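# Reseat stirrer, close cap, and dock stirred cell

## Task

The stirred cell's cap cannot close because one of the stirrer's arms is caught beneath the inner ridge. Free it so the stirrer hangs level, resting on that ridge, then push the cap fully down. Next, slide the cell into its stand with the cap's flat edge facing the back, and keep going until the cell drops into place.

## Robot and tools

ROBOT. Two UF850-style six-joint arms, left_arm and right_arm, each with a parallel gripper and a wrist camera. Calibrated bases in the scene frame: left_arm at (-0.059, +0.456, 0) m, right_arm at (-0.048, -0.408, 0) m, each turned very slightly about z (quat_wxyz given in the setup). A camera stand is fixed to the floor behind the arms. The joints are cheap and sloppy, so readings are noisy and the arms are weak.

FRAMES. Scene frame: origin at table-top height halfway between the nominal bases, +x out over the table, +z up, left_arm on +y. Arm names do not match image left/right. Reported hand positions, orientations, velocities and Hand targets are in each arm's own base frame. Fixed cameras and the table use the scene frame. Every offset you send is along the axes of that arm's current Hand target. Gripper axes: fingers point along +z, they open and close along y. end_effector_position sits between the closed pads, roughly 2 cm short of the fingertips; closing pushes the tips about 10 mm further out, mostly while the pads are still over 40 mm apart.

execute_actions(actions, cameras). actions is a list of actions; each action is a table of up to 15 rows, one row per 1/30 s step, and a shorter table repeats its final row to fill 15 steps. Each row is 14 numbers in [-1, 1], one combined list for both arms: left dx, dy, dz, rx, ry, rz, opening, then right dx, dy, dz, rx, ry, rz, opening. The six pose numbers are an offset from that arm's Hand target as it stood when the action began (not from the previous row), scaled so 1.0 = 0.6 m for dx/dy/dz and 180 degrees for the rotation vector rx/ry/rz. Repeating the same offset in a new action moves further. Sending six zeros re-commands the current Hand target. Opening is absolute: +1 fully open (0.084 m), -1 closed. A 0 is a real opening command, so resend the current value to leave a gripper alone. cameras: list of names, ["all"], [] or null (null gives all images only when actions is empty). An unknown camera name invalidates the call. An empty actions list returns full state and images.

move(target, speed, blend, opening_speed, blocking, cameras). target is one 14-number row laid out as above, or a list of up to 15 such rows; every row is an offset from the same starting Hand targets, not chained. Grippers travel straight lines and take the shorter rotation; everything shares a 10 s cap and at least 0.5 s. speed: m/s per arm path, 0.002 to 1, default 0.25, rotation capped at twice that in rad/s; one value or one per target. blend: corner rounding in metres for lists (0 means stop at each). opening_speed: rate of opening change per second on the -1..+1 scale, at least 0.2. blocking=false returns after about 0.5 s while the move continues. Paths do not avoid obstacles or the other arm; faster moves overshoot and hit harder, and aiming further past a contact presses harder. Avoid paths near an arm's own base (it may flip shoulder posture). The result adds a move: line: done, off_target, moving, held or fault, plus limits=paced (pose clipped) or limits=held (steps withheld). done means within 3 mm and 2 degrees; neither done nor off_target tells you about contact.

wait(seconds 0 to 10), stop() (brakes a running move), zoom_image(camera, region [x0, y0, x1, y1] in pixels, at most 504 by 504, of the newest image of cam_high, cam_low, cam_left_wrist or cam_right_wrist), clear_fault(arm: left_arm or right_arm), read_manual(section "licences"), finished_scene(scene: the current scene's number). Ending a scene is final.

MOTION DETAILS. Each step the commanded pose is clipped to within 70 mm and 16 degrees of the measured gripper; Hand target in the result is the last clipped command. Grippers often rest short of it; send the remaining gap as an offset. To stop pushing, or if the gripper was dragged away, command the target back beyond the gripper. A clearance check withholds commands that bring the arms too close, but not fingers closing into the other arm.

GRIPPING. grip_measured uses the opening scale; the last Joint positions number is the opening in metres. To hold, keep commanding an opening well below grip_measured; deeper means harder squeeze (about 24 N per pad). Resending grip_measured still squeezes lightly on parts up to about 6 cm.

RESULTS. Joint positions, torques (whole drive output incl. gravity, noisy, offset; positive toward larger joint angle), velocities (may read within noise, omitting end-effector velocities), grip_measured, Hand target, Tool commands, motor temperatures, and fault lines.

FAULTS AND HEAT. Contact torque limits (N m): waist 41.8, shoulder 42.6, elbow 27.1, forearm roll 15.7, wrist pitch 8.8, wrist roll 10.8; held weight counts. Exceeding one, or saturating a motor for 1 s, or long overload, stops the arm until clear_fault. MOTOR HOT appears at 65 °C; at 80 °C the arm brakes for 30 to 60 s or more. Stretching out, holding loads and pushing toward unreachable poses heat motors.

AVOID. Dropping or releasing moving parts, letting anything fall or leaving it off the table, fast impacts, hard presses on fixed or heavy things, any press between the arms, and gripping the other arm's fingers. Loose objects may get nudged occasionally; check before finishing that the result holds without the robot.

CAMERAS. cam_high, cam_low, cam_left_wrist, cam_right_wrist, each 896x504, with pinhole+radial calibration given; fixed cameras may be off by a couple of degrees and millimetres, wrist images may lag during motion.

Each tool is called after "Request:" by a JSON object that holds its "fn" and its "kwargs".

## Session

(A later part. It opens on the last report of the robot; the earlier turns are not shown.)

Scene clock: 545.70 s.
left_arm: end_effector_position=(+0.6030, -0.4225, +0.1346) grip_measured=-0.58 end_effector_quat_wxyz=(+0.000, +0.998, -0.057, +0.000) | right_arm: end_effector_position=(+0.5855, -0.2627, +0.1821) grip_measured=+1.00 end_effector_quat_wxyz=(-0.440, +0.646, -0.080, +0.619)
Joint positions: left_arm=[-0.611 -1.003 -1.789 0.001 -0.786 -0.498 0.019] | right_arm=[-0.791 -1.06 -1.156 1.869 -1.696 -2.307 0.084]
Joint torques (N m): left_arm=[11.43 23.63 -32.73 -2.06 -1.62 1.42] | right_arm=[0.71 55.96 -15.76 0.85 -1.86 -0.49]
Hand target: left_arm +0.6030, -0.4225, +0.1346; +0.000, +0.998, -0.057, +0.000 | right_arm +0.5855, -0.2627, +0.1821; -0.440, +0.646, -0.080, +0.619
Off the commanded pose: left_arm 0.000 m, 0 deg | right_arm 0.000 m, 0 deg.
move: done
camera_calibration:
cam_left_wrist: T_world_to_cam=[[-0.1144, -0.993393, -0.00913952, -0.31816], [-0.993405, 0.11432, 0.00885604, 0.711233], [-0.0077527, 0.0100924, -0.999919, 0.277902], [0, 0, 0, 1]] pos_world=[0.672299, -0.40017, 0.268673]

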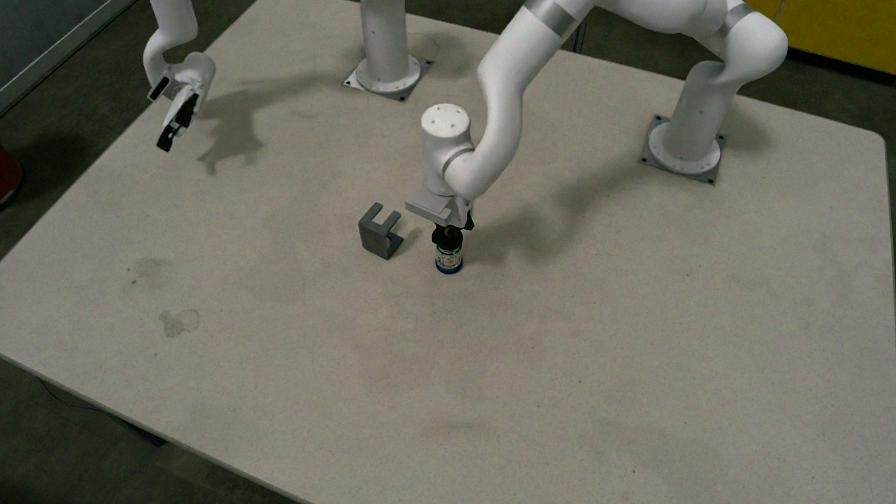

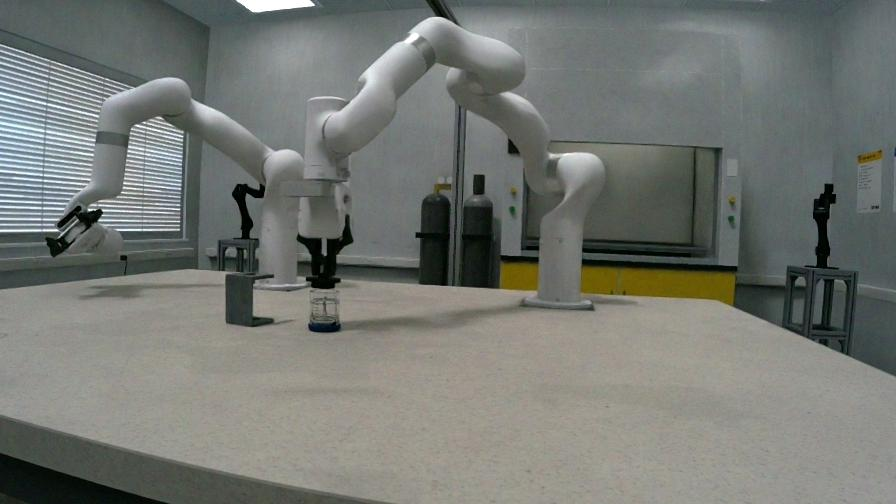

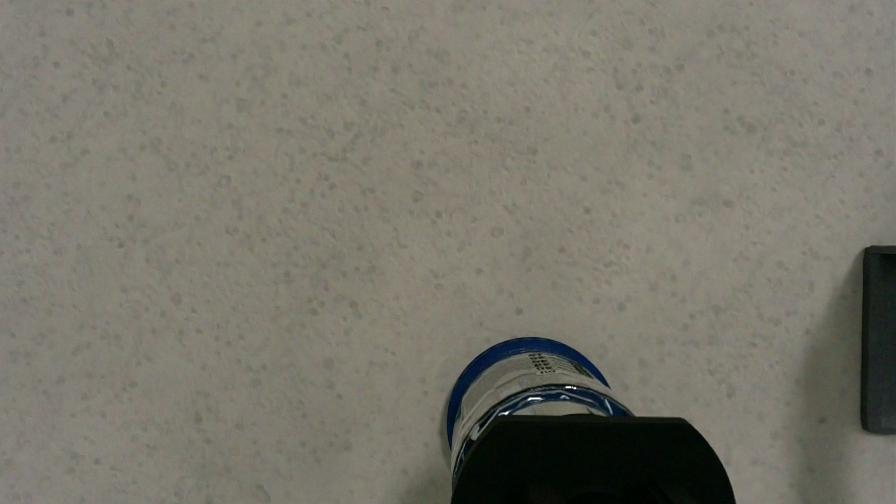

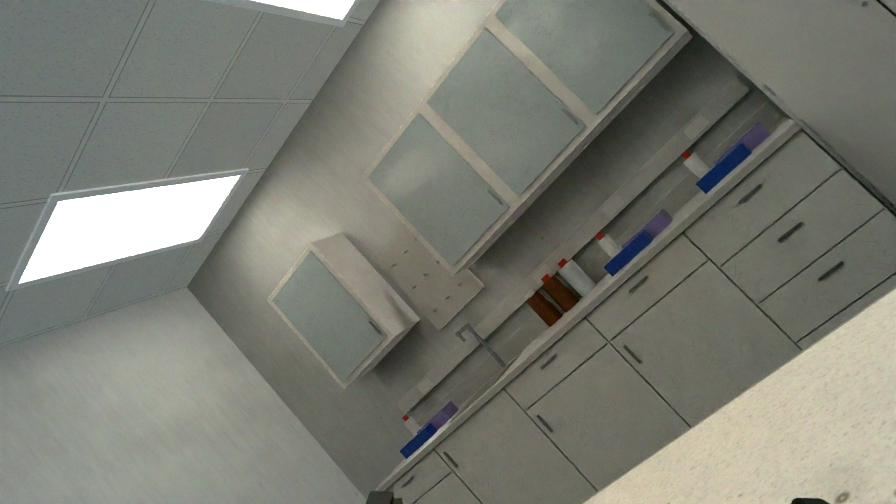

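Request:
{"fn": "move", "kwargs": {"target": [0,-0.0042,0,0,0,0,-1,0,0,0,0,0,0,1], "speed": 0.05, "cameras": ["all"]}}

Request:
{"fn": "zoom_image", "kwargs": {"camera": "cam_low", "region": [280, 240, 370, 340]}}

Request:
{"fn": "zoom_image", "kwargs": {"camera": "cam_high", "region": [410, 200, 490, 290]}}

Scene clock: 558.13 s.
left_arm: end_effector_position=(+0.6032, -0.4199, +0.1344) grip_measured=-0.58 end_effector_quat_wxyz=(+0.000, +0.998, -0.057, +0.000) | right_arm: end_effector_position=(+0.5855, -0.2627, +0.1821) grip_measured=+1.00 end_effector_quat_wxyz=(-0.440, +0.646, -0.080, +0.619)
Joint positions: left_arm=[-0.608 -1 -1.783 0.001 -0.784 -0.495 0.019] | right_arm=[-0.791 -1.06 -1.156 1.869 -1.696 -2.307 0.084]
Joint torques (N m): left_arm=[10.09 80.37 -8.85 -1.81 1.58 1.45] | right_arm=[-0.17 54.68 -16.17 0.04 -1.95 -0.61]
Hand target: left_arm +0.6033, -0.4200, +0.1346; +0.000, +0.998, -0.057, +0.000 | right_arm +0.5855, -0.2627, +0.1821; -0.440, +0.646, -0.080, +0.619
Off the commanded pose: left_arm 0.000 m, 0 deg | right_arm 0.000 m, 0 deg.
move: done
camera_calibration:
cam_left_wrist: T_world_to_cam=[[-0.114403, -0.993392, -0.0092045, -0.315524], [-0.993402, 0.114319, 0.00916551, 0.711151], [-0.00805269, 0.0101923, -0.999916, 0.277918], [0, 0, 0, 1]] pos_world=[0.6726, -0.39757, 0.268473]

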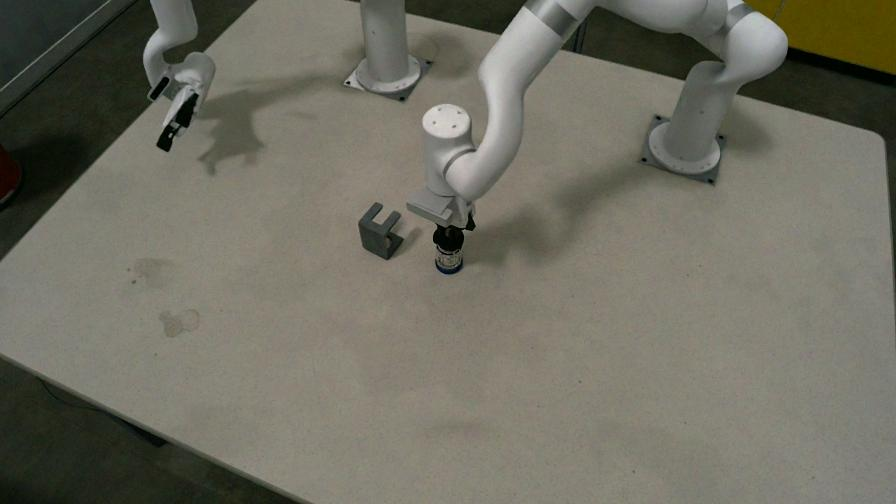

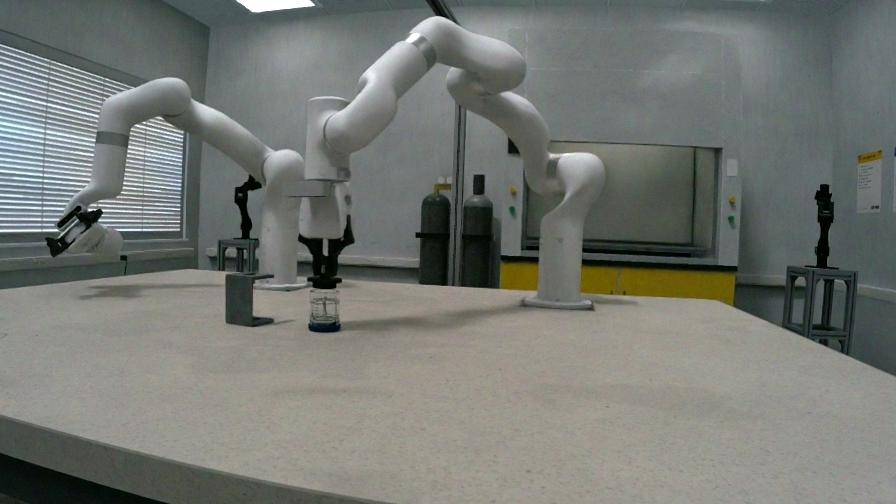

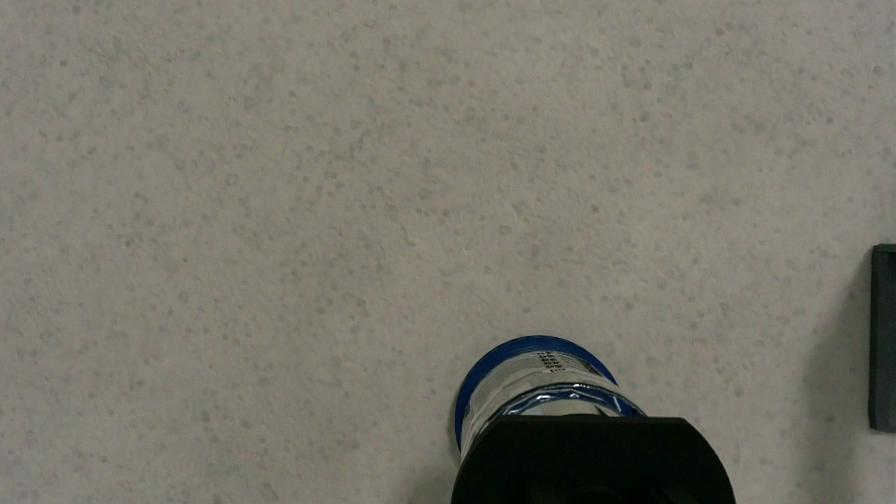

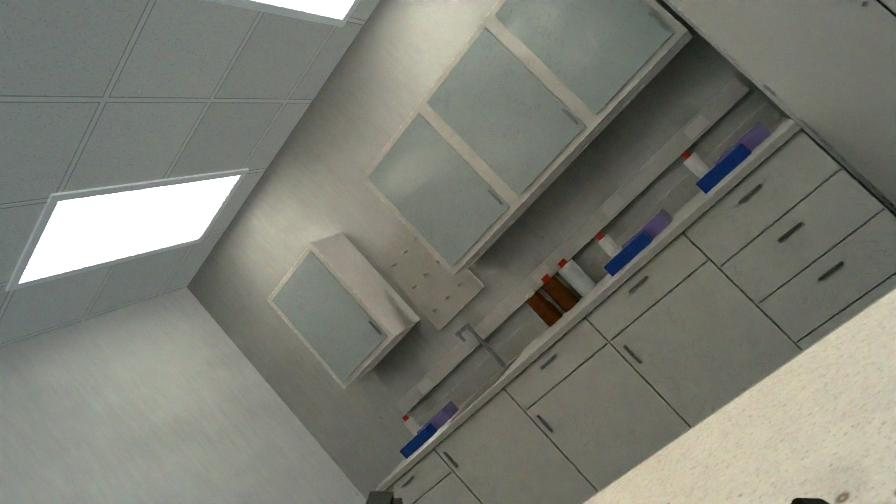

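Scaled by 5.040.

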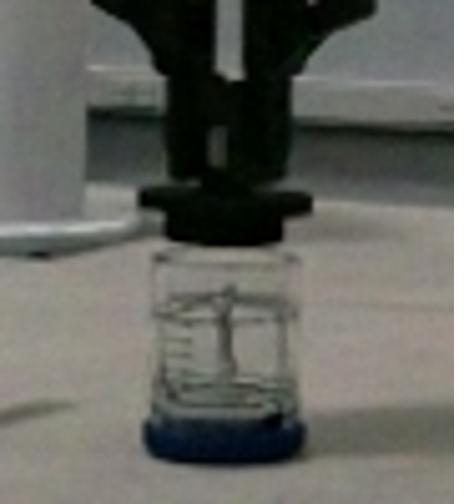

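Scaled by 5.600.

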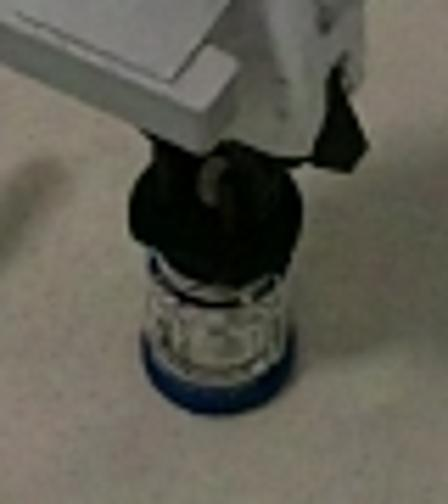

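Request:
{"fn": "move", "kwargs": {"target": [0,-0.0012,0.014,0,0,0,-1,0,0,0,0,0,0,1], "speed": 0.02, "cameras": ["cam_low"]}}

Request:
{"fn": "zoom_image", "kwargs": {"camera": "cam_low", "region": [280, 240, 370, 340]}}

Scene clock: 563.83 s.
left_arm: end_effector_position=(+0.6034, -0.4193, +0.1264) grip_measured=-0.58 end_effector_quat_wxyz=(+0.000, +0.998, -0.057, +0.000) | right_arm: end_effector_position=(+0.5855, -0.2627, +0.1821) grip_measured=+1.00 end_effector_quat_wxyz=(-0.440, +0.646, -0.080, +0.619)
Joint positions: left_arm=[-0.607 -1.009 -1.781 0.001 -0.771 -0.494 0.019] | right_arm=[-0.791 -1.06 -1.156 1.869 -1.696 -2.307 0.084]
Joint torques (N m): left_arm=[10.08 22.6 -8.21 -1.43 1.52 1.51] | right_arm=[-0.17 55.26 -16.4 0.14 -1.88 -0.61]
Hand target: left_arm +0.6034, -0.4192, +0.1262; +0.000, +0.998, -0.057, +0.000 | right_arm +0.5855, -0.2627, +0.1821; -0.440, +0.646, -0.080, +0.619
Off the commanded pose: left_arm 0.000 m, 0 deg | right_arm 0.000 m, 0 deg.
move: done
Images, in order (width x height): cam_low 896x504.

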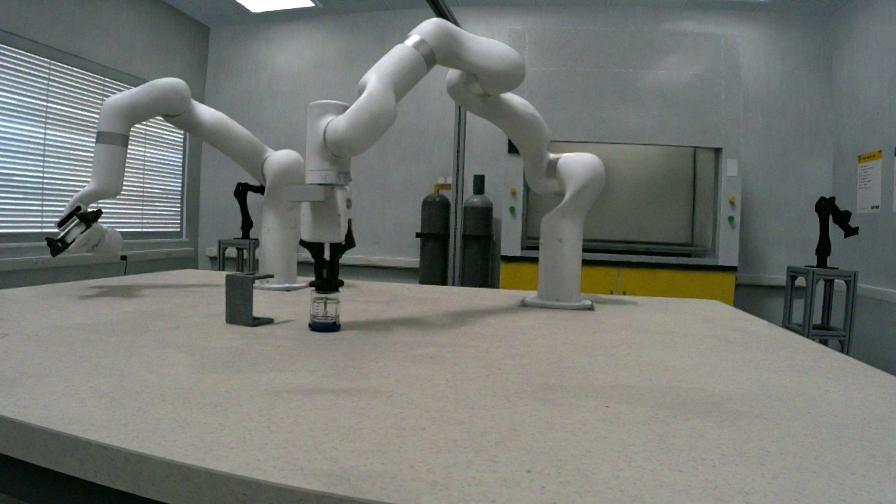

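Scaled by 5.040.

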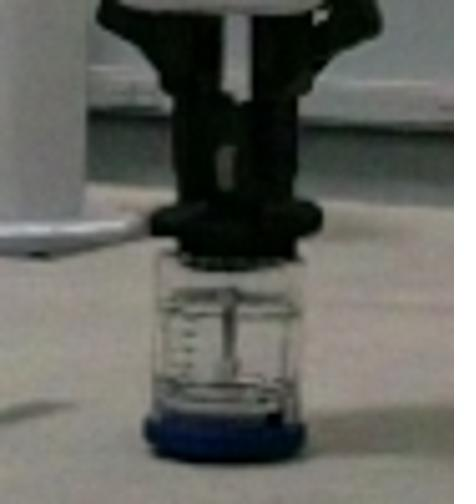

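Request:
{"fn": "move", "kwargs": {"target": [0,0.003,0,0,0,0,-1,0,0,0,0,0,0,1], "speed": 0.02}}

Request:
{"fn": "move", "kwargs": {"target": [0,0,0.003,0,0,0,-1,0,0,0,0,0,0,1], "speed": 0.02, "cameras": ["cam_low","cam_high"]}}

Request:
{"fn": "zoom_image", "kwargs": {"camera": "cam_low", "region": [280, 240, 370, 340]}}

Request:
{"fn": "zoom_image", "kwargs": {"camera": "cam_high", "region": [410, 200, 490, 290]}}

Scene clock: 571.50 s.
left_arm: end_effector_position=(+0.6032, -0.4210, +0.1263) grip_measured=-0.58 end_effector_quat_wxyz=(+0.000, +0.998, -0.057, +0.000) | right_arm: end_effector_position=(+0.5855, -0.2627, +0.1821) grip_measured=+1.00 end_effector_quat_wxyz=(-0.440, +0.646, -0.080, +0.619)
Joint positions: left_arm=[-0.61 -1.012 -1.785 0.001 -0.773 -0.497 0.019] | right_arm=[-0.791 -1.06 -1.156 1.869 -1.696 -2.307 0.084]
Joint torques (N m): left_arm=[-7.03 23.32 -30.54 0.79 -1.25 -1.07] | right_arm=[0.05 55.29 -16.2 0.52 -1.9 -0.58]
Hand target: left_arm +0.6032, -0.4210, +0.1262; +0.000, +0.998, -0.057, +0.000 | right_arm +0.5855, -0.2627, +0.1821; -0.440, +0.646, -0.080, +0.619
Off the commanded pose: left_arm 0.000 m, 0 deg | right_arm 0.000 m, 0 deg.
move: done

Scene clock: 572.20 s.
left_arm: end_effector_position=(+0.6032, -0.4211, +0.1245) grip_measured=-0.58 end_effector_quat_wxyz=(+0.000, +0.998, -0.057, +0.000) | right_arm: end_effector_position=(+0.5855, -0.2627, +0.1821) grip_measured=+1.00 end_effector_quat_wxyz=(-0.440, +0.646, -0.080, +0.619)
Joint positions: left_arm=[-0.61 -1.014 -1.785 0.001 -0.771 -0.497 0.019] | right_arm=[-0.791 -1.06 -1.156 1.869 -1.696 -2.307 0.084]
Joint torques (N m): left_arm=[-7.6 23.08 -26.03 0.64 1.53 -1.15] | right_arm=[1.54 56.84 -16.41 0.24 -1.85 -0.63]
Hand target: left_arm +0.6032, -0.4210, +0.1244; +0.000, +0.998, -0.057, +0.000 | right_arm +0.5855, -0.2627, +0.1821; -0.440, +0.646, -0.080, +0.619
Off the commanded pose: left_arm 0.000 m, 0 deg | right_arm 0.000 m, 0 deg.
move: done
Images, in order (width x height): cam_high 896x504, cam_low 896x504.

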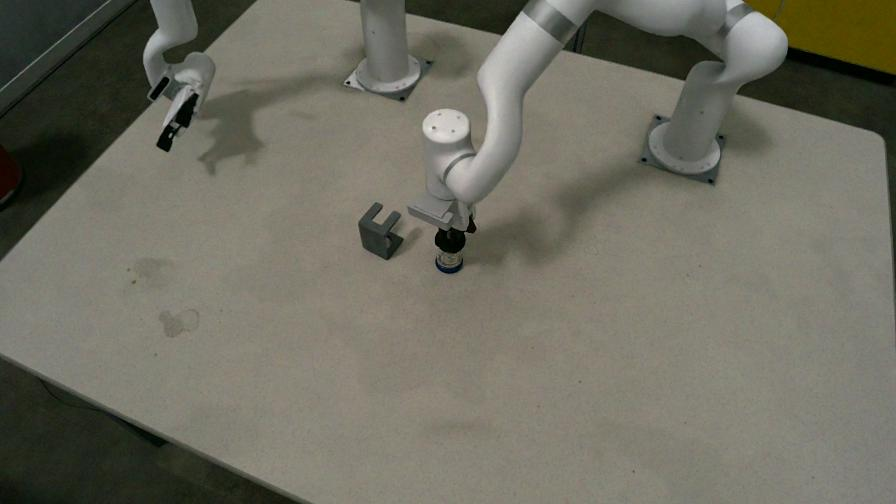

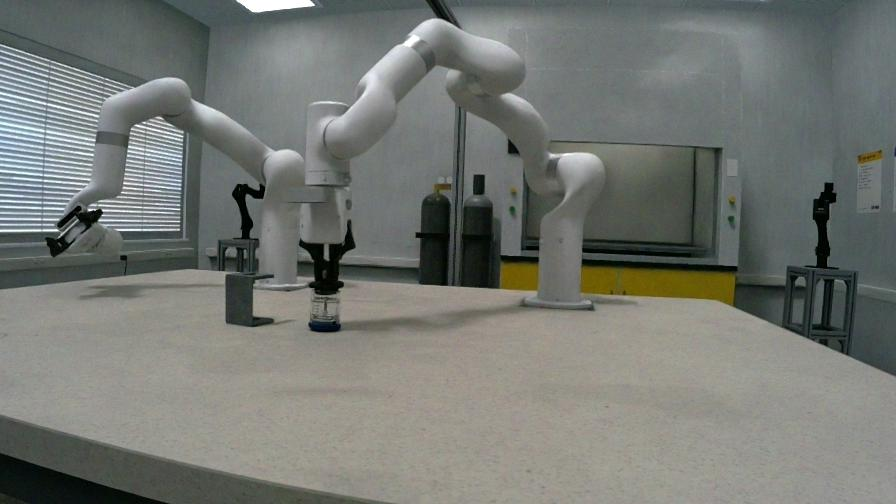

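Scaled by 5.040.

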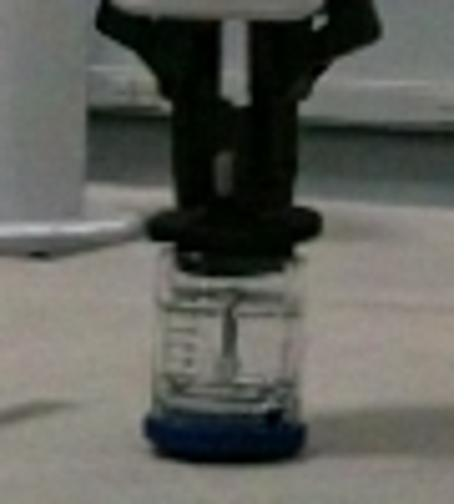

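Scaled by 5.600.

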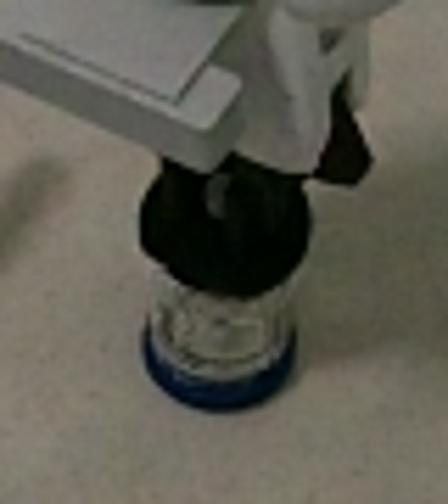

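Request:
{"fn": "move", "kwargs": {"target": [0,0.001,0.004,0,0,0,-1,0,0,0,0,0,0,1], "speed": 0.02}}

Request:
{"fn": "move", "kwargs": {"target": [0,0,0.003,0,0,0,-1,0,0,0,0,0,0,1], "speed": 0.02, "cameras": ["cam_low"]}}

Request:
{"fn": "zoom_image", "kwargs": {"camera": "cam_low", "region": [280, 240, 370, 340]}}

Scene clock: 577.63 s.
left_arm: end_effector_position=(+0.6032, -0.4217, +0.1224) grip_measured=-0.58 end_effector_quat_wxyz=(+0.000, +0.998, -0.057, +0.000) | right_arm: end_effector_position=(+0.5855, -0.2627, +0.1821) grip_measured=+1.00 end_effector_quat_wxyz=(-0.440, +0.646, -0.080, +0.619)
Joint positions: left_arm=[-0.61 -1.018 -1.786 0.001 -0.768 -0.497 0.019] | right_arm=[-0.791 -1.06 -1.156 1.869 -1.696 -2.307 0.084]
Joint torques (N m): left_arm=[-7.18 18.29 -26.14 2.3 1.5 -1.11] | right_arm=[0.29 56.32 -16.25 0.36 -1.97 -0.64]
Hand target: left_arm +0.6031, -0.4216, +0.1220; +0.000, +0.998, -0.057, +0.000 | right_arm +0.5855, -0.2627, +0.1821; -0.440, +0.646, -0.080, +0.619
Off the commanded pose: left_arm 0.000 m, 0 deg | right_arm 0.000 m, 0 deg.
move: done

Scene clock: 578.33 s.
left_arm: end_effector_position=(+0.6032, -0.4217, +0.1205) grip_measured=-0.58 end_effector_quat_wxyz=(+0.000, +0.998, -0.057, +0.000) | right_arm: end_effector_position=(+0.5855, -0.2627, +0.1821) grip_measured=+1.00 end_effector_quat_wxyz=(-0.440, +0.646, -0.080, +0.619)
Joint positions: left_arm=[-0.61 -1.02 -1.786 0.001 -0.765 -0.497 0.019] | right_arm=[-0.791 -1.06 -1.156 1.869 -1.696 -2.307 0.084]
Joint torques (N m): left_arm=[-7.51 20.13 -24.11 2.15 1.52 -1.2] | right_arm=[1.07 55.88 -16.14 0.28 -1.96 -0.56]
Hand target: left_arm +0.6031, -0.4216, +0.1202; +0.000, +0.998, -0.057, +0.000 | right_arm +0.5855, -0.2627, +0.1821; -0.440, +0.646, -0.080, +0.619
Off the commanded pose: left_arm 0.000 m, 0 deg | right_arm 0.000 m, 0 deg.
move: done
Images, in order (width x height): cam_low 896x504.

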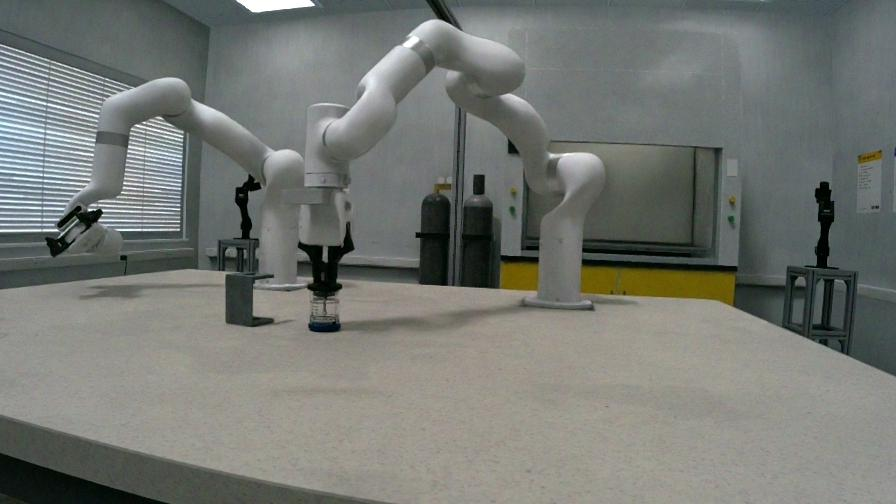

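Scaled by 5.040.

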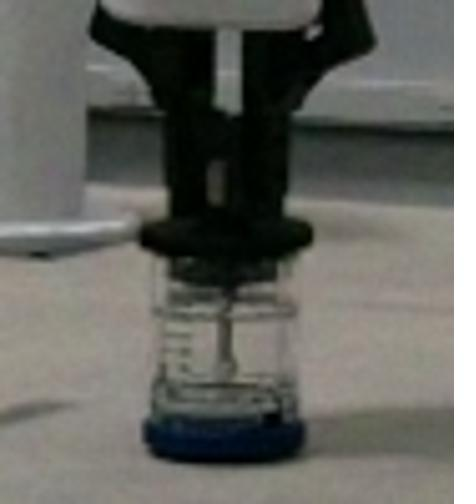

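Request:
{"fn": "move", "kwargs": {"target": [0,0,0.003,0,0,0,-1,0,0,0,0,0,0,1], "speed": 0.02}}

Request:
{"fn": "move", "kwargs": {"target": [0,0,0.002,0,0,0,-1,0,0,0,0,0,0,1], "speed": 0.02, "cameras": ["cam_low"]}}

Request:
{"fn": "zoom_image", "kwargs": {"camera": "cam_low", "region": [280, 240, 370, 340]}}

Scene clock: 584.13 s.
left_arm: end_effector_position=(+0.6032, -0.4217, +0.1187) grip_measured=-0.58 end_effector_quat_wxyz=(+0.000, +0.998, -0.057, +0.000) | right_arm: end_effector_position=(+0.5855, -0.2627, +0.1821) grip_measured=+1.00 end_effector_quat_wxyz=(-0.440, +0.646, -0.080, +0.619)
Joint positions: left_arm=[-0.61 -1.023 -1.786 0.001 -0.763 -0.497 0.019] | right_arm=[-0.791 -1.06 -1.156 1.869 -1.696 -2.307 0.084]
Joint torques (N m): left_arm=[-6.71 19.98 -11.41 2.22 1.52 -1.21] | right_arm=[-0.35 55.26 -16.28 -0.04 -1.97 -0.64]
Hand target: left_arm +0.6031, -0.4216, +0.1184; +0.000, +0.998, -0.057, +0.000 | right_arm +0.5855, -0.2627, +0.1821; -0.440, +0.646, -0.080, +0.619
Off the commanded pose: left_arm 0.000 m, 0 deg | right_arm 0.000 m, 0 deg.
move: done

Scene clock: 584.83 s.
left_arm: end_effector_position=(+0.6032, -0.4217, +0.1175) grip_measured=-0.58 end_effector_quat_wxyz=(+0.000, +0.998, -0.057, +0.000) | right_arm: end_effector_position=(+0.5855, -0.2627, +0.1821) grip_measured=+1.00 end_effector_quat_wxyz=(-0.440, +0.646, -0.080, +0.619)
Joint positions: left_arm=[-0.61 -1.024 -1.786 0.001 -0.761 -0.497 0.019] | right_arm=[-0.791 -1.06 -1.156 1.869 -1.696 -2.307 0.084]
Joint torques (N m): left_arm=[-6.85 20.71 -10.47 2.56 1.56 -1.11] | right_arm=[-0.56 55.08 -16.48 0.59 -1.98 -0.61]
Hand target: left_arm +0.6031, -0.4216, +0.1172; +0.000, +0.998, -0.057, +0.000 | right_arm +0.5855, -0.2627, +0.1821; -0.440, +0.646, -0.080, +0.619
Off the commanded pose: left_arm 0.000 m, 0 deg | right_arm 0.000 m, 0 deg.
move: done
Images, in order (width x height): cam_low 896x504.

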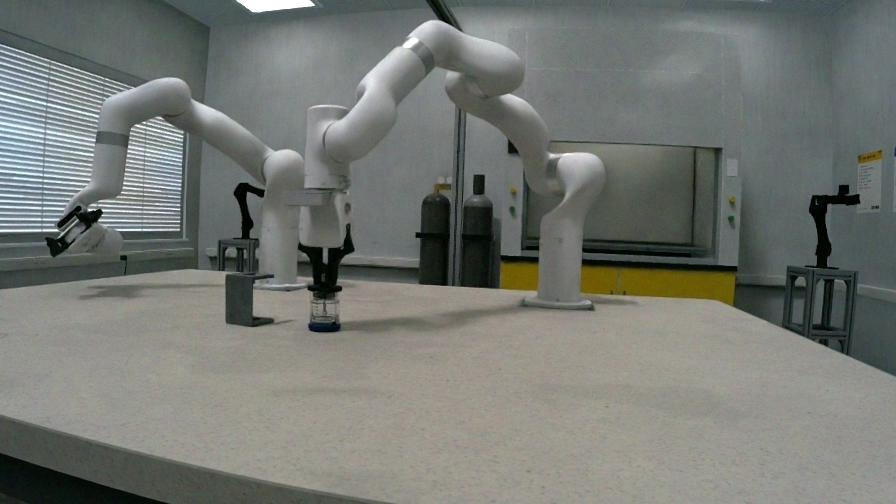

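Scaled by 5.040.

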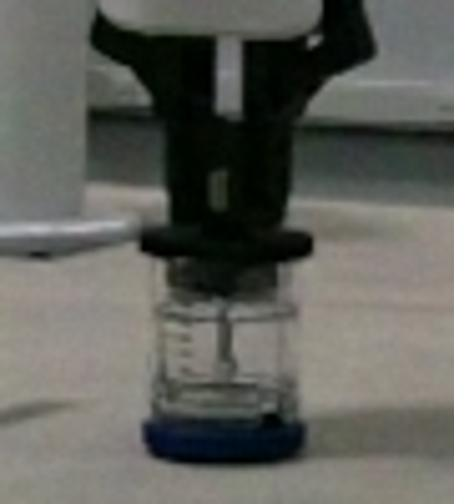

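Request:
{"fn": "move", "kwargs": {"target": [0,0,0.0025,0,0,0,-1,0,0,0,0,0,0,1], "speed": 0.02}}

Request:
{"fn": "move", "kwargs": {"target": [0,0,0.0015,0,0,0,-1,0,0,0,0,0,0,1], "speed": 0.02, "cameras": ["cam_low"]}}

Request:
{"fn": "zoom_image", "kwargs": {"camera": "cam_low", "region": [280, 240, 370, 340]}}

Scene clock: 590.80 s.
left_arm: end_effector_position=(+0.6032, -0.4217, +0.1162) grip_measured=-0.58 end_effector_quat_wxyz=(+0.000, +0.998, -0.057, +0.000) | right_arm: end_effector_position=(+0.5855, -0.2627, +0.1821) grip_measured=+1.00 end_effector_quat_wxyz=(-0.440, +0.646, -0.080, +0.619)
Joint positions: left_arm=[-0.61 -1.026 -1.786 0.001 -0.759 -0.497 0.019] | right_arm=[-0.791 -1.06 -1.156 1.869 -1.696 -2.307 0.084]
Joint torques (N m): left_arm=[-4.26 18.71 -9.85 2.22 1.58 -1.11] | right_arm=[0.08 56.62 -16.25 0.14 -1.81 -0.63]
Hand target: left_arm +0.6031, -0.4216, +0.1157; +0.000, +0.998, -0.057, +0.000 | right_arm +0.5855, -0.2627, +0.1821; -0.440, +0.646, -0.080, +0.619
Off the commanded pose: left_arm 0.000 m, 0 deg | right_arm 0.000 m, 0 deg.
move: done

Scene clock: 591.50 s.
left_arm: end_effector_position=(+0.6033, -0.4218, +0.1155) grip_measured=-0.58 end_effector_quat_wxyz=(+0.000, +0.998, -0.057, +0.001) | right_arm: end_effector_position=(+0.5855, -0.2627, +0.1821) grip_measured=+1.00 end_effector_quat_wxyz=(-0.440, +0.646, -0.080, +0.619)
Joint positions: left_arm=[-0.61 -1.027 -1.786 0.001 -0.758 -0.497 0.019] | right_arm=[-0.791 -1.06 -1.156 1.869 -1.696 -2.307 0.084]
Joint torques (N m): left_arm=[-3.54 14.61 -13.7 2 1.57 -1.13] | right_arm=[0.29 56.05 -16.59 0.13 -1.92 -0.75]
Hand target: left_arm +0.6031, -0.4216, +0.1148; +0.000, +0.998, -0.057, +0.000 | right_arm +0.5855, -0.2627, +0.1821; -0.440, +0.646, -0.080, +0.619
Off the commanded pose: left_arm 0.001 m, 0 deg | right_arm 0.000 m, 0 deg.
move: done
Images, in order (width x height): cam_low 896x504.

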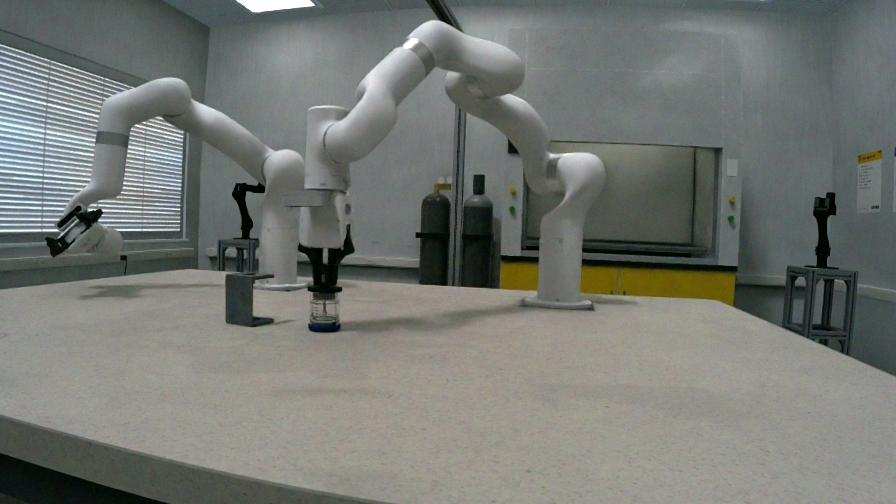

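Scaled by 5.040.

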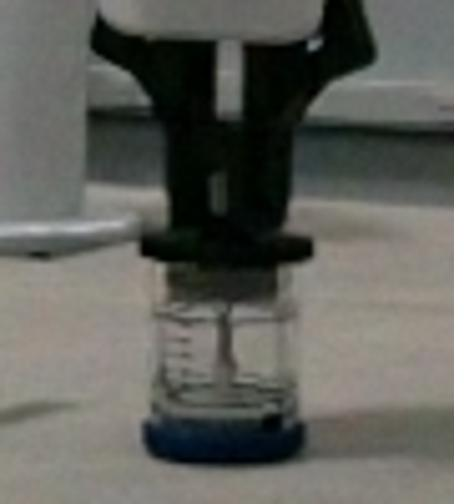

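Request:
{"fn": "move", "kwargs": {"target": [0,0,0.002,0,0,0,-1,0,0,0,0,0,0,1], "speed": 0.02}}

Request:
{"fn": "move", "kwargs": {"target": [0,0,-0.0035,0,0,0,-1,0,0,0,0,0,0,1], "speed": 0.02}}

Request:
{"fn": "move", "kwargs": {"target": [0,0,-0.008,0,0,0,-1,0,0,0,0,0,0,1], "speed": 0.02, "cameras": ["cam_low"]}}

Request:
{"fn": "zoom_image", "kwargs": {"camera": "cam_low", "region": [280, 240, 370, 340]}}

Scene clock: 597.97 s.
left_arm: end_effector_position=(+0.6034, -0.4218, +0.1146) grip_measured=-0.58 end_effector_quat_wxyz=(+0.000, +0.998, -0.057, +0.001) | right_arm: end_effector_position=(+0.5855, -0.2627, +0.1821) grip_measured=+1.00 end_effector_quat_wxyz=(-0.440, +0.646, -0.080, +0.619)
Joint positions: left_arm=[-0.61 -1.028 -1.786 0.001 -0.756 -0.497 0.019] | right_arm=[-0.791 -1.06 -1.156 1.869 -1.696 -2.307 0.084]
Joint torques (N m): left_arm=[0.19 13.08 -18.06 2.19 1.52 -1.07] | right_arm=[1.3 55.64 -16.02 0.53 -1.89 -0.62]
Hand target: left_arm +0.6031, -0.4216, +0.1136; +0.000, +0.998, -0.057, +0.000 | right_arm +0.5855, -0.2627, +0.1821; -0.440, +0.646, -0.080, +0.619
Off the commanded pose: left_arm 0.001 m, 0 deg | right_arm 0.000 m, 0 deg.
move: done

Scene clock: 598.67 s.
left_arm: end_effector_position=(+0.6031, -0.4216, +0.1155) grip_measured=-0.58 end_effector_quat_wxyz=(+0.000, +0.998, -0.057, +0.000) | right_arm: end_effector_position=(+0.5855, -0.2627, +0.1821) grip_measured=+1.00 end_effector_quat_wxyz=(-0.440, +0.646, -0.080, +0.619)
Joint positions: left_arm=[-0.61 -1.027 -1.786 0.001 -0.759 -0.497 0.019] | right_arm=[-0.791 -1.06 -1.156 1.869 -1.696 -2.307 0.084]
Joint torques (N m): left_arm=[1.56 71.94 -10.83 2.35 -1.47 -1.15] | right_arm=[-0.32 55.94 -16.33 0.54 -2.05 -0.65]
Hand target: left_arm +0.6031, -0.4216, +0.1157; +0.000, +0.998, -0.057, +0.000 | right_arm +0.5855, -0.2627, +0.1821; -0.440, +0.646, -0.080, +0.619
Off the commanded pose: left_arm 0.000 m, 0 deg | right_arm 0.000 m, 0 deg.
move: done

Scene clock: 599.37 s.
left_arm: end_effector_position=(+0.6030, -0.4216, +0.1202) grip_measured=-0.58 end_effector_quat_wxyz=(+0.000, +0.998, -0.057, +0.000) | right_arm: end_effector_position=(+0.5855, -0.2627, +0.1821) grip_measured=+1.00 end_effector_quat_wxyz=(-0.440, +0.646, -0.080, +0.619)
Joint positions: left_arm=[-0.61 -1.021 -1.786 0.001 -0.766 -0.497 0.019] | right_arm=[-0.791 -1.06 -1.156 1.869 -1.696 -2.307 0.084]
Joint torques (N m): left_arm=[0.49 80.92 -9.44 2.09 -1.59 -1.05] | right_arm=[0.79 56.15 -16.12 0.59 -2 -0.65]
Hand target: left_arm +0.6031, -0.4216, +0.1205; +0.000, +0.998, -0.057, +0.000 | right_arm +0.5855, -0.2627, +0.1821; -0.440, +0.646, -0.080, +0.619
Off the commanded pose: left_arm 0.000 m, 0 deg | right_arm 0.000 m, 0 deg.
move: done
Images, in order (width x height): cam_low 896x504.

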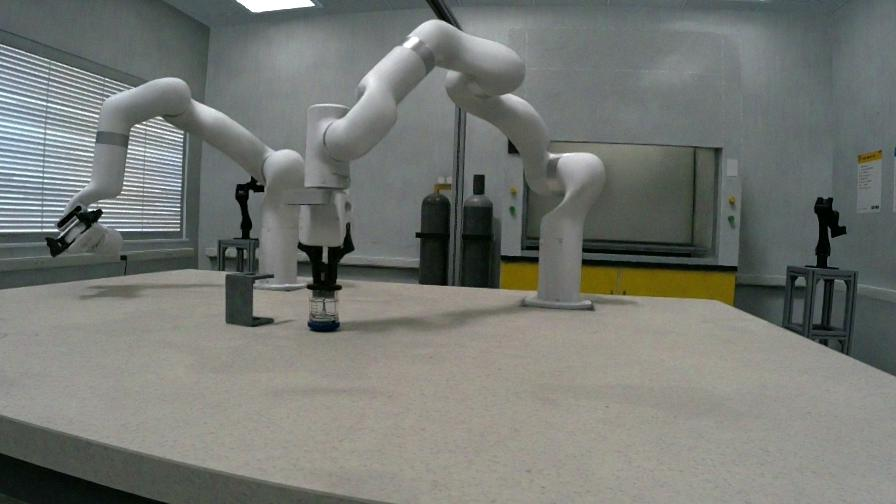

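Scaled by 5.040.

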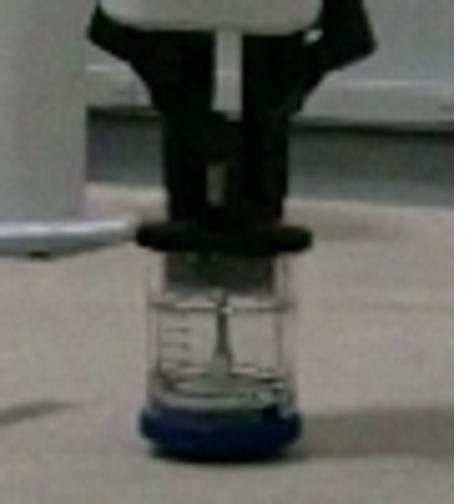

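Request:
{"fn": "move", "kwargs": {"target": [0,0,0.0075,0,0,0,-1,0,0,0,0,0,0,1], "speed": 0.02}}

Request:
{"fn": "move", "kwargs": {"target": [0,0,0,0,0,0,-0.3,0,0,0,0,0,0,1], "opening_speed": 0.6}}

Request:
{"fn": "move", "kwargs": {"target": [0,0,-0.014,0,0,0,-0.3,0,0,0,0,0,0,1], "speed": 0.05}}

Request:
{"fn": "move", "kwargs": {"target": [0,0,0,0,0,0,-1,0,0,0,0,0,0,1], "opening_speed": 0.6}}

Request:
{"fn": "move", "kwargs": {"target": [0,0,-0.025,0,0,0,-1,0,0,0,0,0,0,1], "speed": 0.03, "cameras": ["all"]}}

Request:
{"fn": "zoom_image", "kwargs": {"camera": "cam_low", "region": [210, 230, 370, 340]}}

Scene clock: 625.00 s.
left_arm: end_effector_position=(+0.6031, -0.4216, +0.1161) grip_measured=-0.58 end_effector_quat_wxyz=(+0.000, +0.998, -0.057, +0.000) | right_arm: end_effector_position=(+0.5855, -0.2627, +0.1821) grip_measured=+1.00 end_effector_quat_wxyz=(-0.440, +0.646, -0.080, +0.619)
Joint positions: left_arm=[-0.61 -1.026 -1.786 0.001 -0.76 -0.497 0.019] | right_arm=[-0.791 -1.06 -1.156 1.869 -1.696 -2.307 0.084]
Joint torques (N m): left_arm=[1.25 22.92 -11.99 0.61 1.56 -0.44] | right_arm=[0.84 55.6 -16.03 0.77 -1.98 -0.62]
Hand target: left_arm +0.6031, -0.4216, +0.1160; +0.000, +0.998, -0.057, +0.000 | right_arm +0.5855, -0.2627, +0.1821; -0.440, +0.646, -0.080, +0.619
Off the commanded pose: left_arm 0.000 m, 0 deg | right_arm 0.000 m, 0 deg.
move: done

Scene clock: 626.40 s.
left_arm: end_effector_position=(+0.6031, -0.4216, +0.1160) grip_measured=-0.32 end_effector_quat_wxyz=(+0.000, +0.998, -0.057, +0.000) | right_arm: end_effector_position=(+0.5855, -0.2627, +0.1821) grip_measured=+1.00 end_effector_quat_wxyz=(-0.440, +0.646, -0.080, +0.619)
Joint positions: left_arm=[-0.61 -1.026 -1.786 0.001 -0.76 -0.497 0.03] | right_arm=[-0.791 -1.06 -1.156 1.869 -1.696 -2.307 0.084]
Joint torques (N m): left_arm=[2.52 24.21 -19.56 0.16 1.53 -0.45] | right_arm=[0.33 56.58 -16.25 0.17 -2.01 -0.57]
Hand target: left_arm +0.6031, -0.4216, +0.1160; +0.000, +0.998, -0.057, +0.000 | right_arm +0.5855, -0.2627, +0.1821; -0.440, +0.646, -0.080, +0.619
Off the commanded pose: left_arm 0.000 m, 0 deg | right_arm 0.000 m, 0 deg.
move: done

Scene clock: 627.13 s.
left_arm: end_effector_position=(+0.6030, -0.4216, +0.1242) grip_measured=-0.32 end_effector_quat_wxyz=(+0.000, +0.998, -0.057, +0.000) | right_arm: end_effector_position=(+0.5855, -0.2627, +0.1821) grip_measured=+1.00 end_effector_quat_wxyz=(-0.440, +0.646, -0.080, +0.619)
Joint positions: left_arm=[-0.61 -1.015 -1.786 0.001 -0.771 -0.497 0.03] | right_arm=[-0.791 -1.06 -1.156 1.869 -1.696 -2.307 0.084]
Joint torques (N m): left_arm=[2.64 79.25 -23.89 -0.08 -1.59 -0.41] | right_arm=[0.22 56.21 -15.82 0.72 -2.05 -0.63]
Hand target: left_arm +0.6031, -0.4216, +0.1244; +0.000, +0.998, -0.057, +0.000 | right_arm +0.5855, -0.2627, +0.1821; -0.440, +0.646, -0.080, +0.619
Off the commanded pose: left_arm 0.000 m, 0 deg | right_arm 0.000 m, 0 deg.
move: done

Scene clock: 628.50 s.
left_arm: end_effector_position=(+0.6031, -0.4216, +0.1243) grip_measured=-0.70 end_effector_quat_wxyz=(+0.000, +0.998, -0.057, +0.000) | right_arm: end_effector_position=(+0.5855, -0.2627, +0.1821) grip_measured=+1.00 end_effector_quat_wxyz=(-0.440, +0.646, -0.080, +0.619)
Joint positions: left_arm=[-0.61 -1.015 -1.786 0.001 -0.771 -0.497 0.013] | right_arm=[-0.791 -1.06 -1.156 1.869 -1.696 -2.307 0.084]
Joint torques (N m): left_arm=[2.67 79.05 -31.19 -1.19 -1.14 -0.16] | right_arm=[-0.06 56.62 -16.17 0.45 -1.96 -0.66]
Hand target: left_arm +0.6031, -0.4216, +0.1244; +0.000, +0.998, -0.057, +0.000 | right_arm +0.5855, -0.2627, +0.1821; -0.440, +0.646, -0.080, +0.619
Off the commanded pose: left_arm 0.000 m, 0 deg | right_arm 0.000 m, 0 deg.
move: done

Scene clock: 629.30 s.
left_arm: end_effector_position=(+0.6030, -0.4216, +0.1391) grip_measured=-0.70 end_effector_quat_wxyz=(+0.000, +0.998, -0.057, +0.000) | right_arm: end_effector_position=(+0.5855, -0.2627, +0.1821) grip_measured=+1.00 end_effector_quat_wxyz=(-0.440, +0.646, -0.080, +0.619)
Joint positions: left_arm=[-0.61 -0.996 -1.788 0.001 -0.792 -0.497 0.013] | right_arm=[-0.791 -1.06 -1.156 1.869 -1.696 -2.307 0.084]
Joint torques (N m): left_arm=[0.93 80.51 -32.69 -2.18 -1.6 0.17] | right_arm=[-1.67 56.24 -16.06 -0.11 -2.03 -0.68]
Hand target: left_arm +0.6031, -0.4216, +0.1394; +0.000, +0.998, -0.057, +0.000 | right_arm +0.5855, -0.2627, +0.1821; -0.440, +0.646, -0.080, +0.619
Off the commanded pose: left_arm 0.000 m, 0 deg | right_arm 0.000 m, 0 deg.
move: done
camera_calibration:
cam_left_wrist: T_world_to_cam=[[-0.114305, -0.993402, -0.00930459, -0.317236], [-0.993413, 0.11422, 0.00917572, 0.711069], [-0.0080524, 0.0102921, -0.999915, 0.282673], [0, 0, 0, 1]] pos_world=[0.6724, -0.399271, 0.273172]

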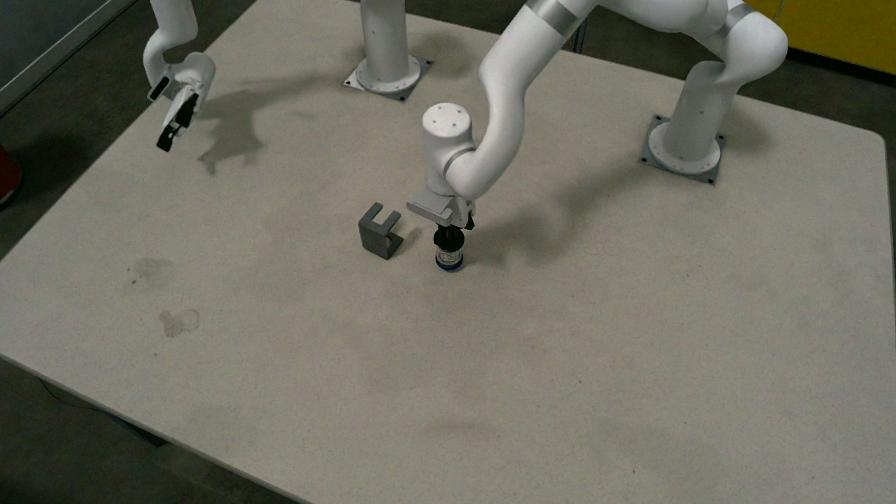

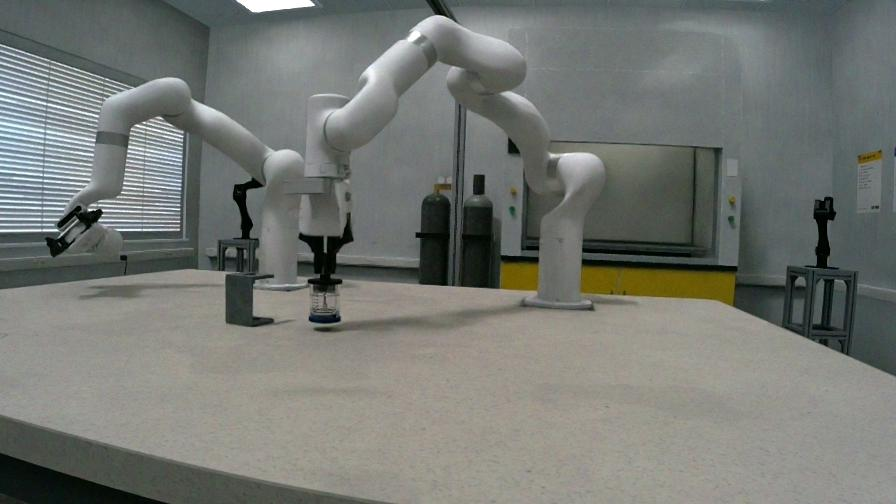

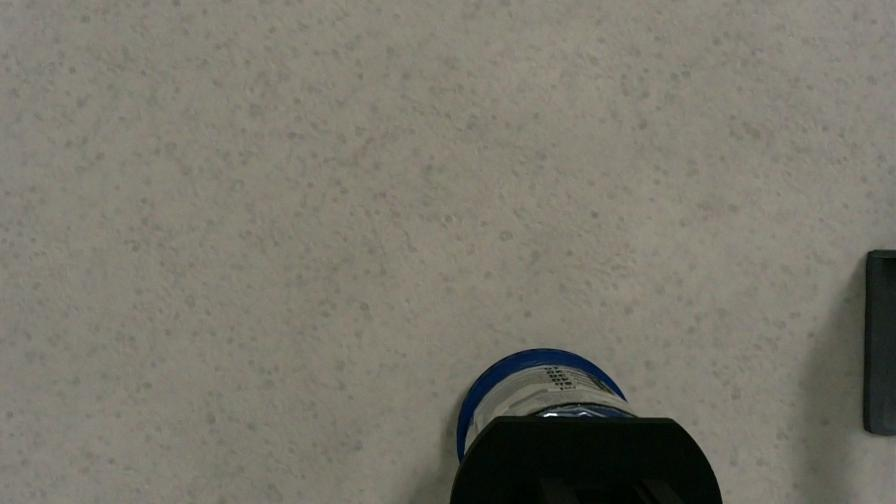

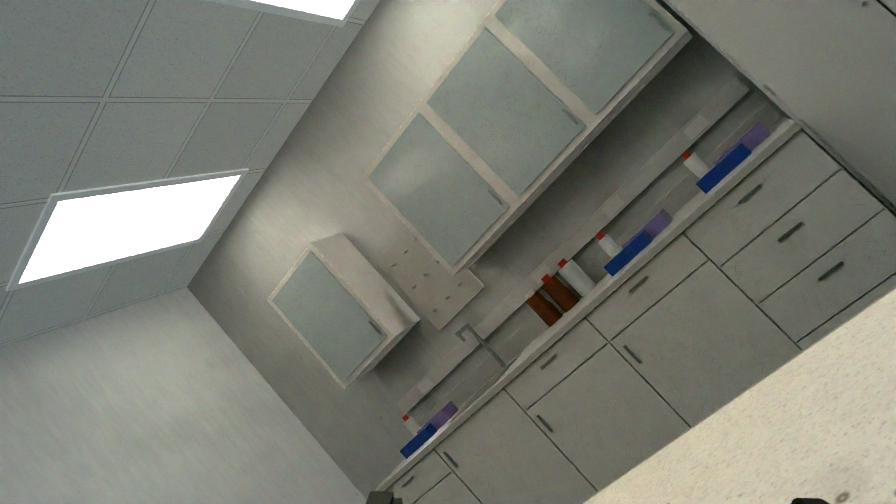

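Scaled by 3.150.

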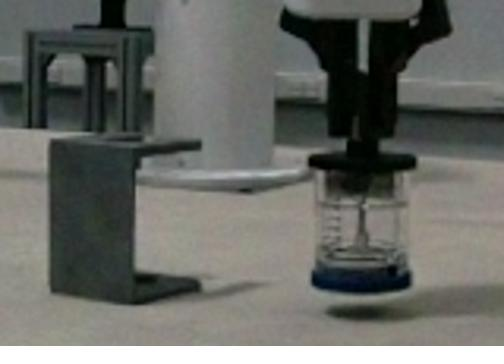

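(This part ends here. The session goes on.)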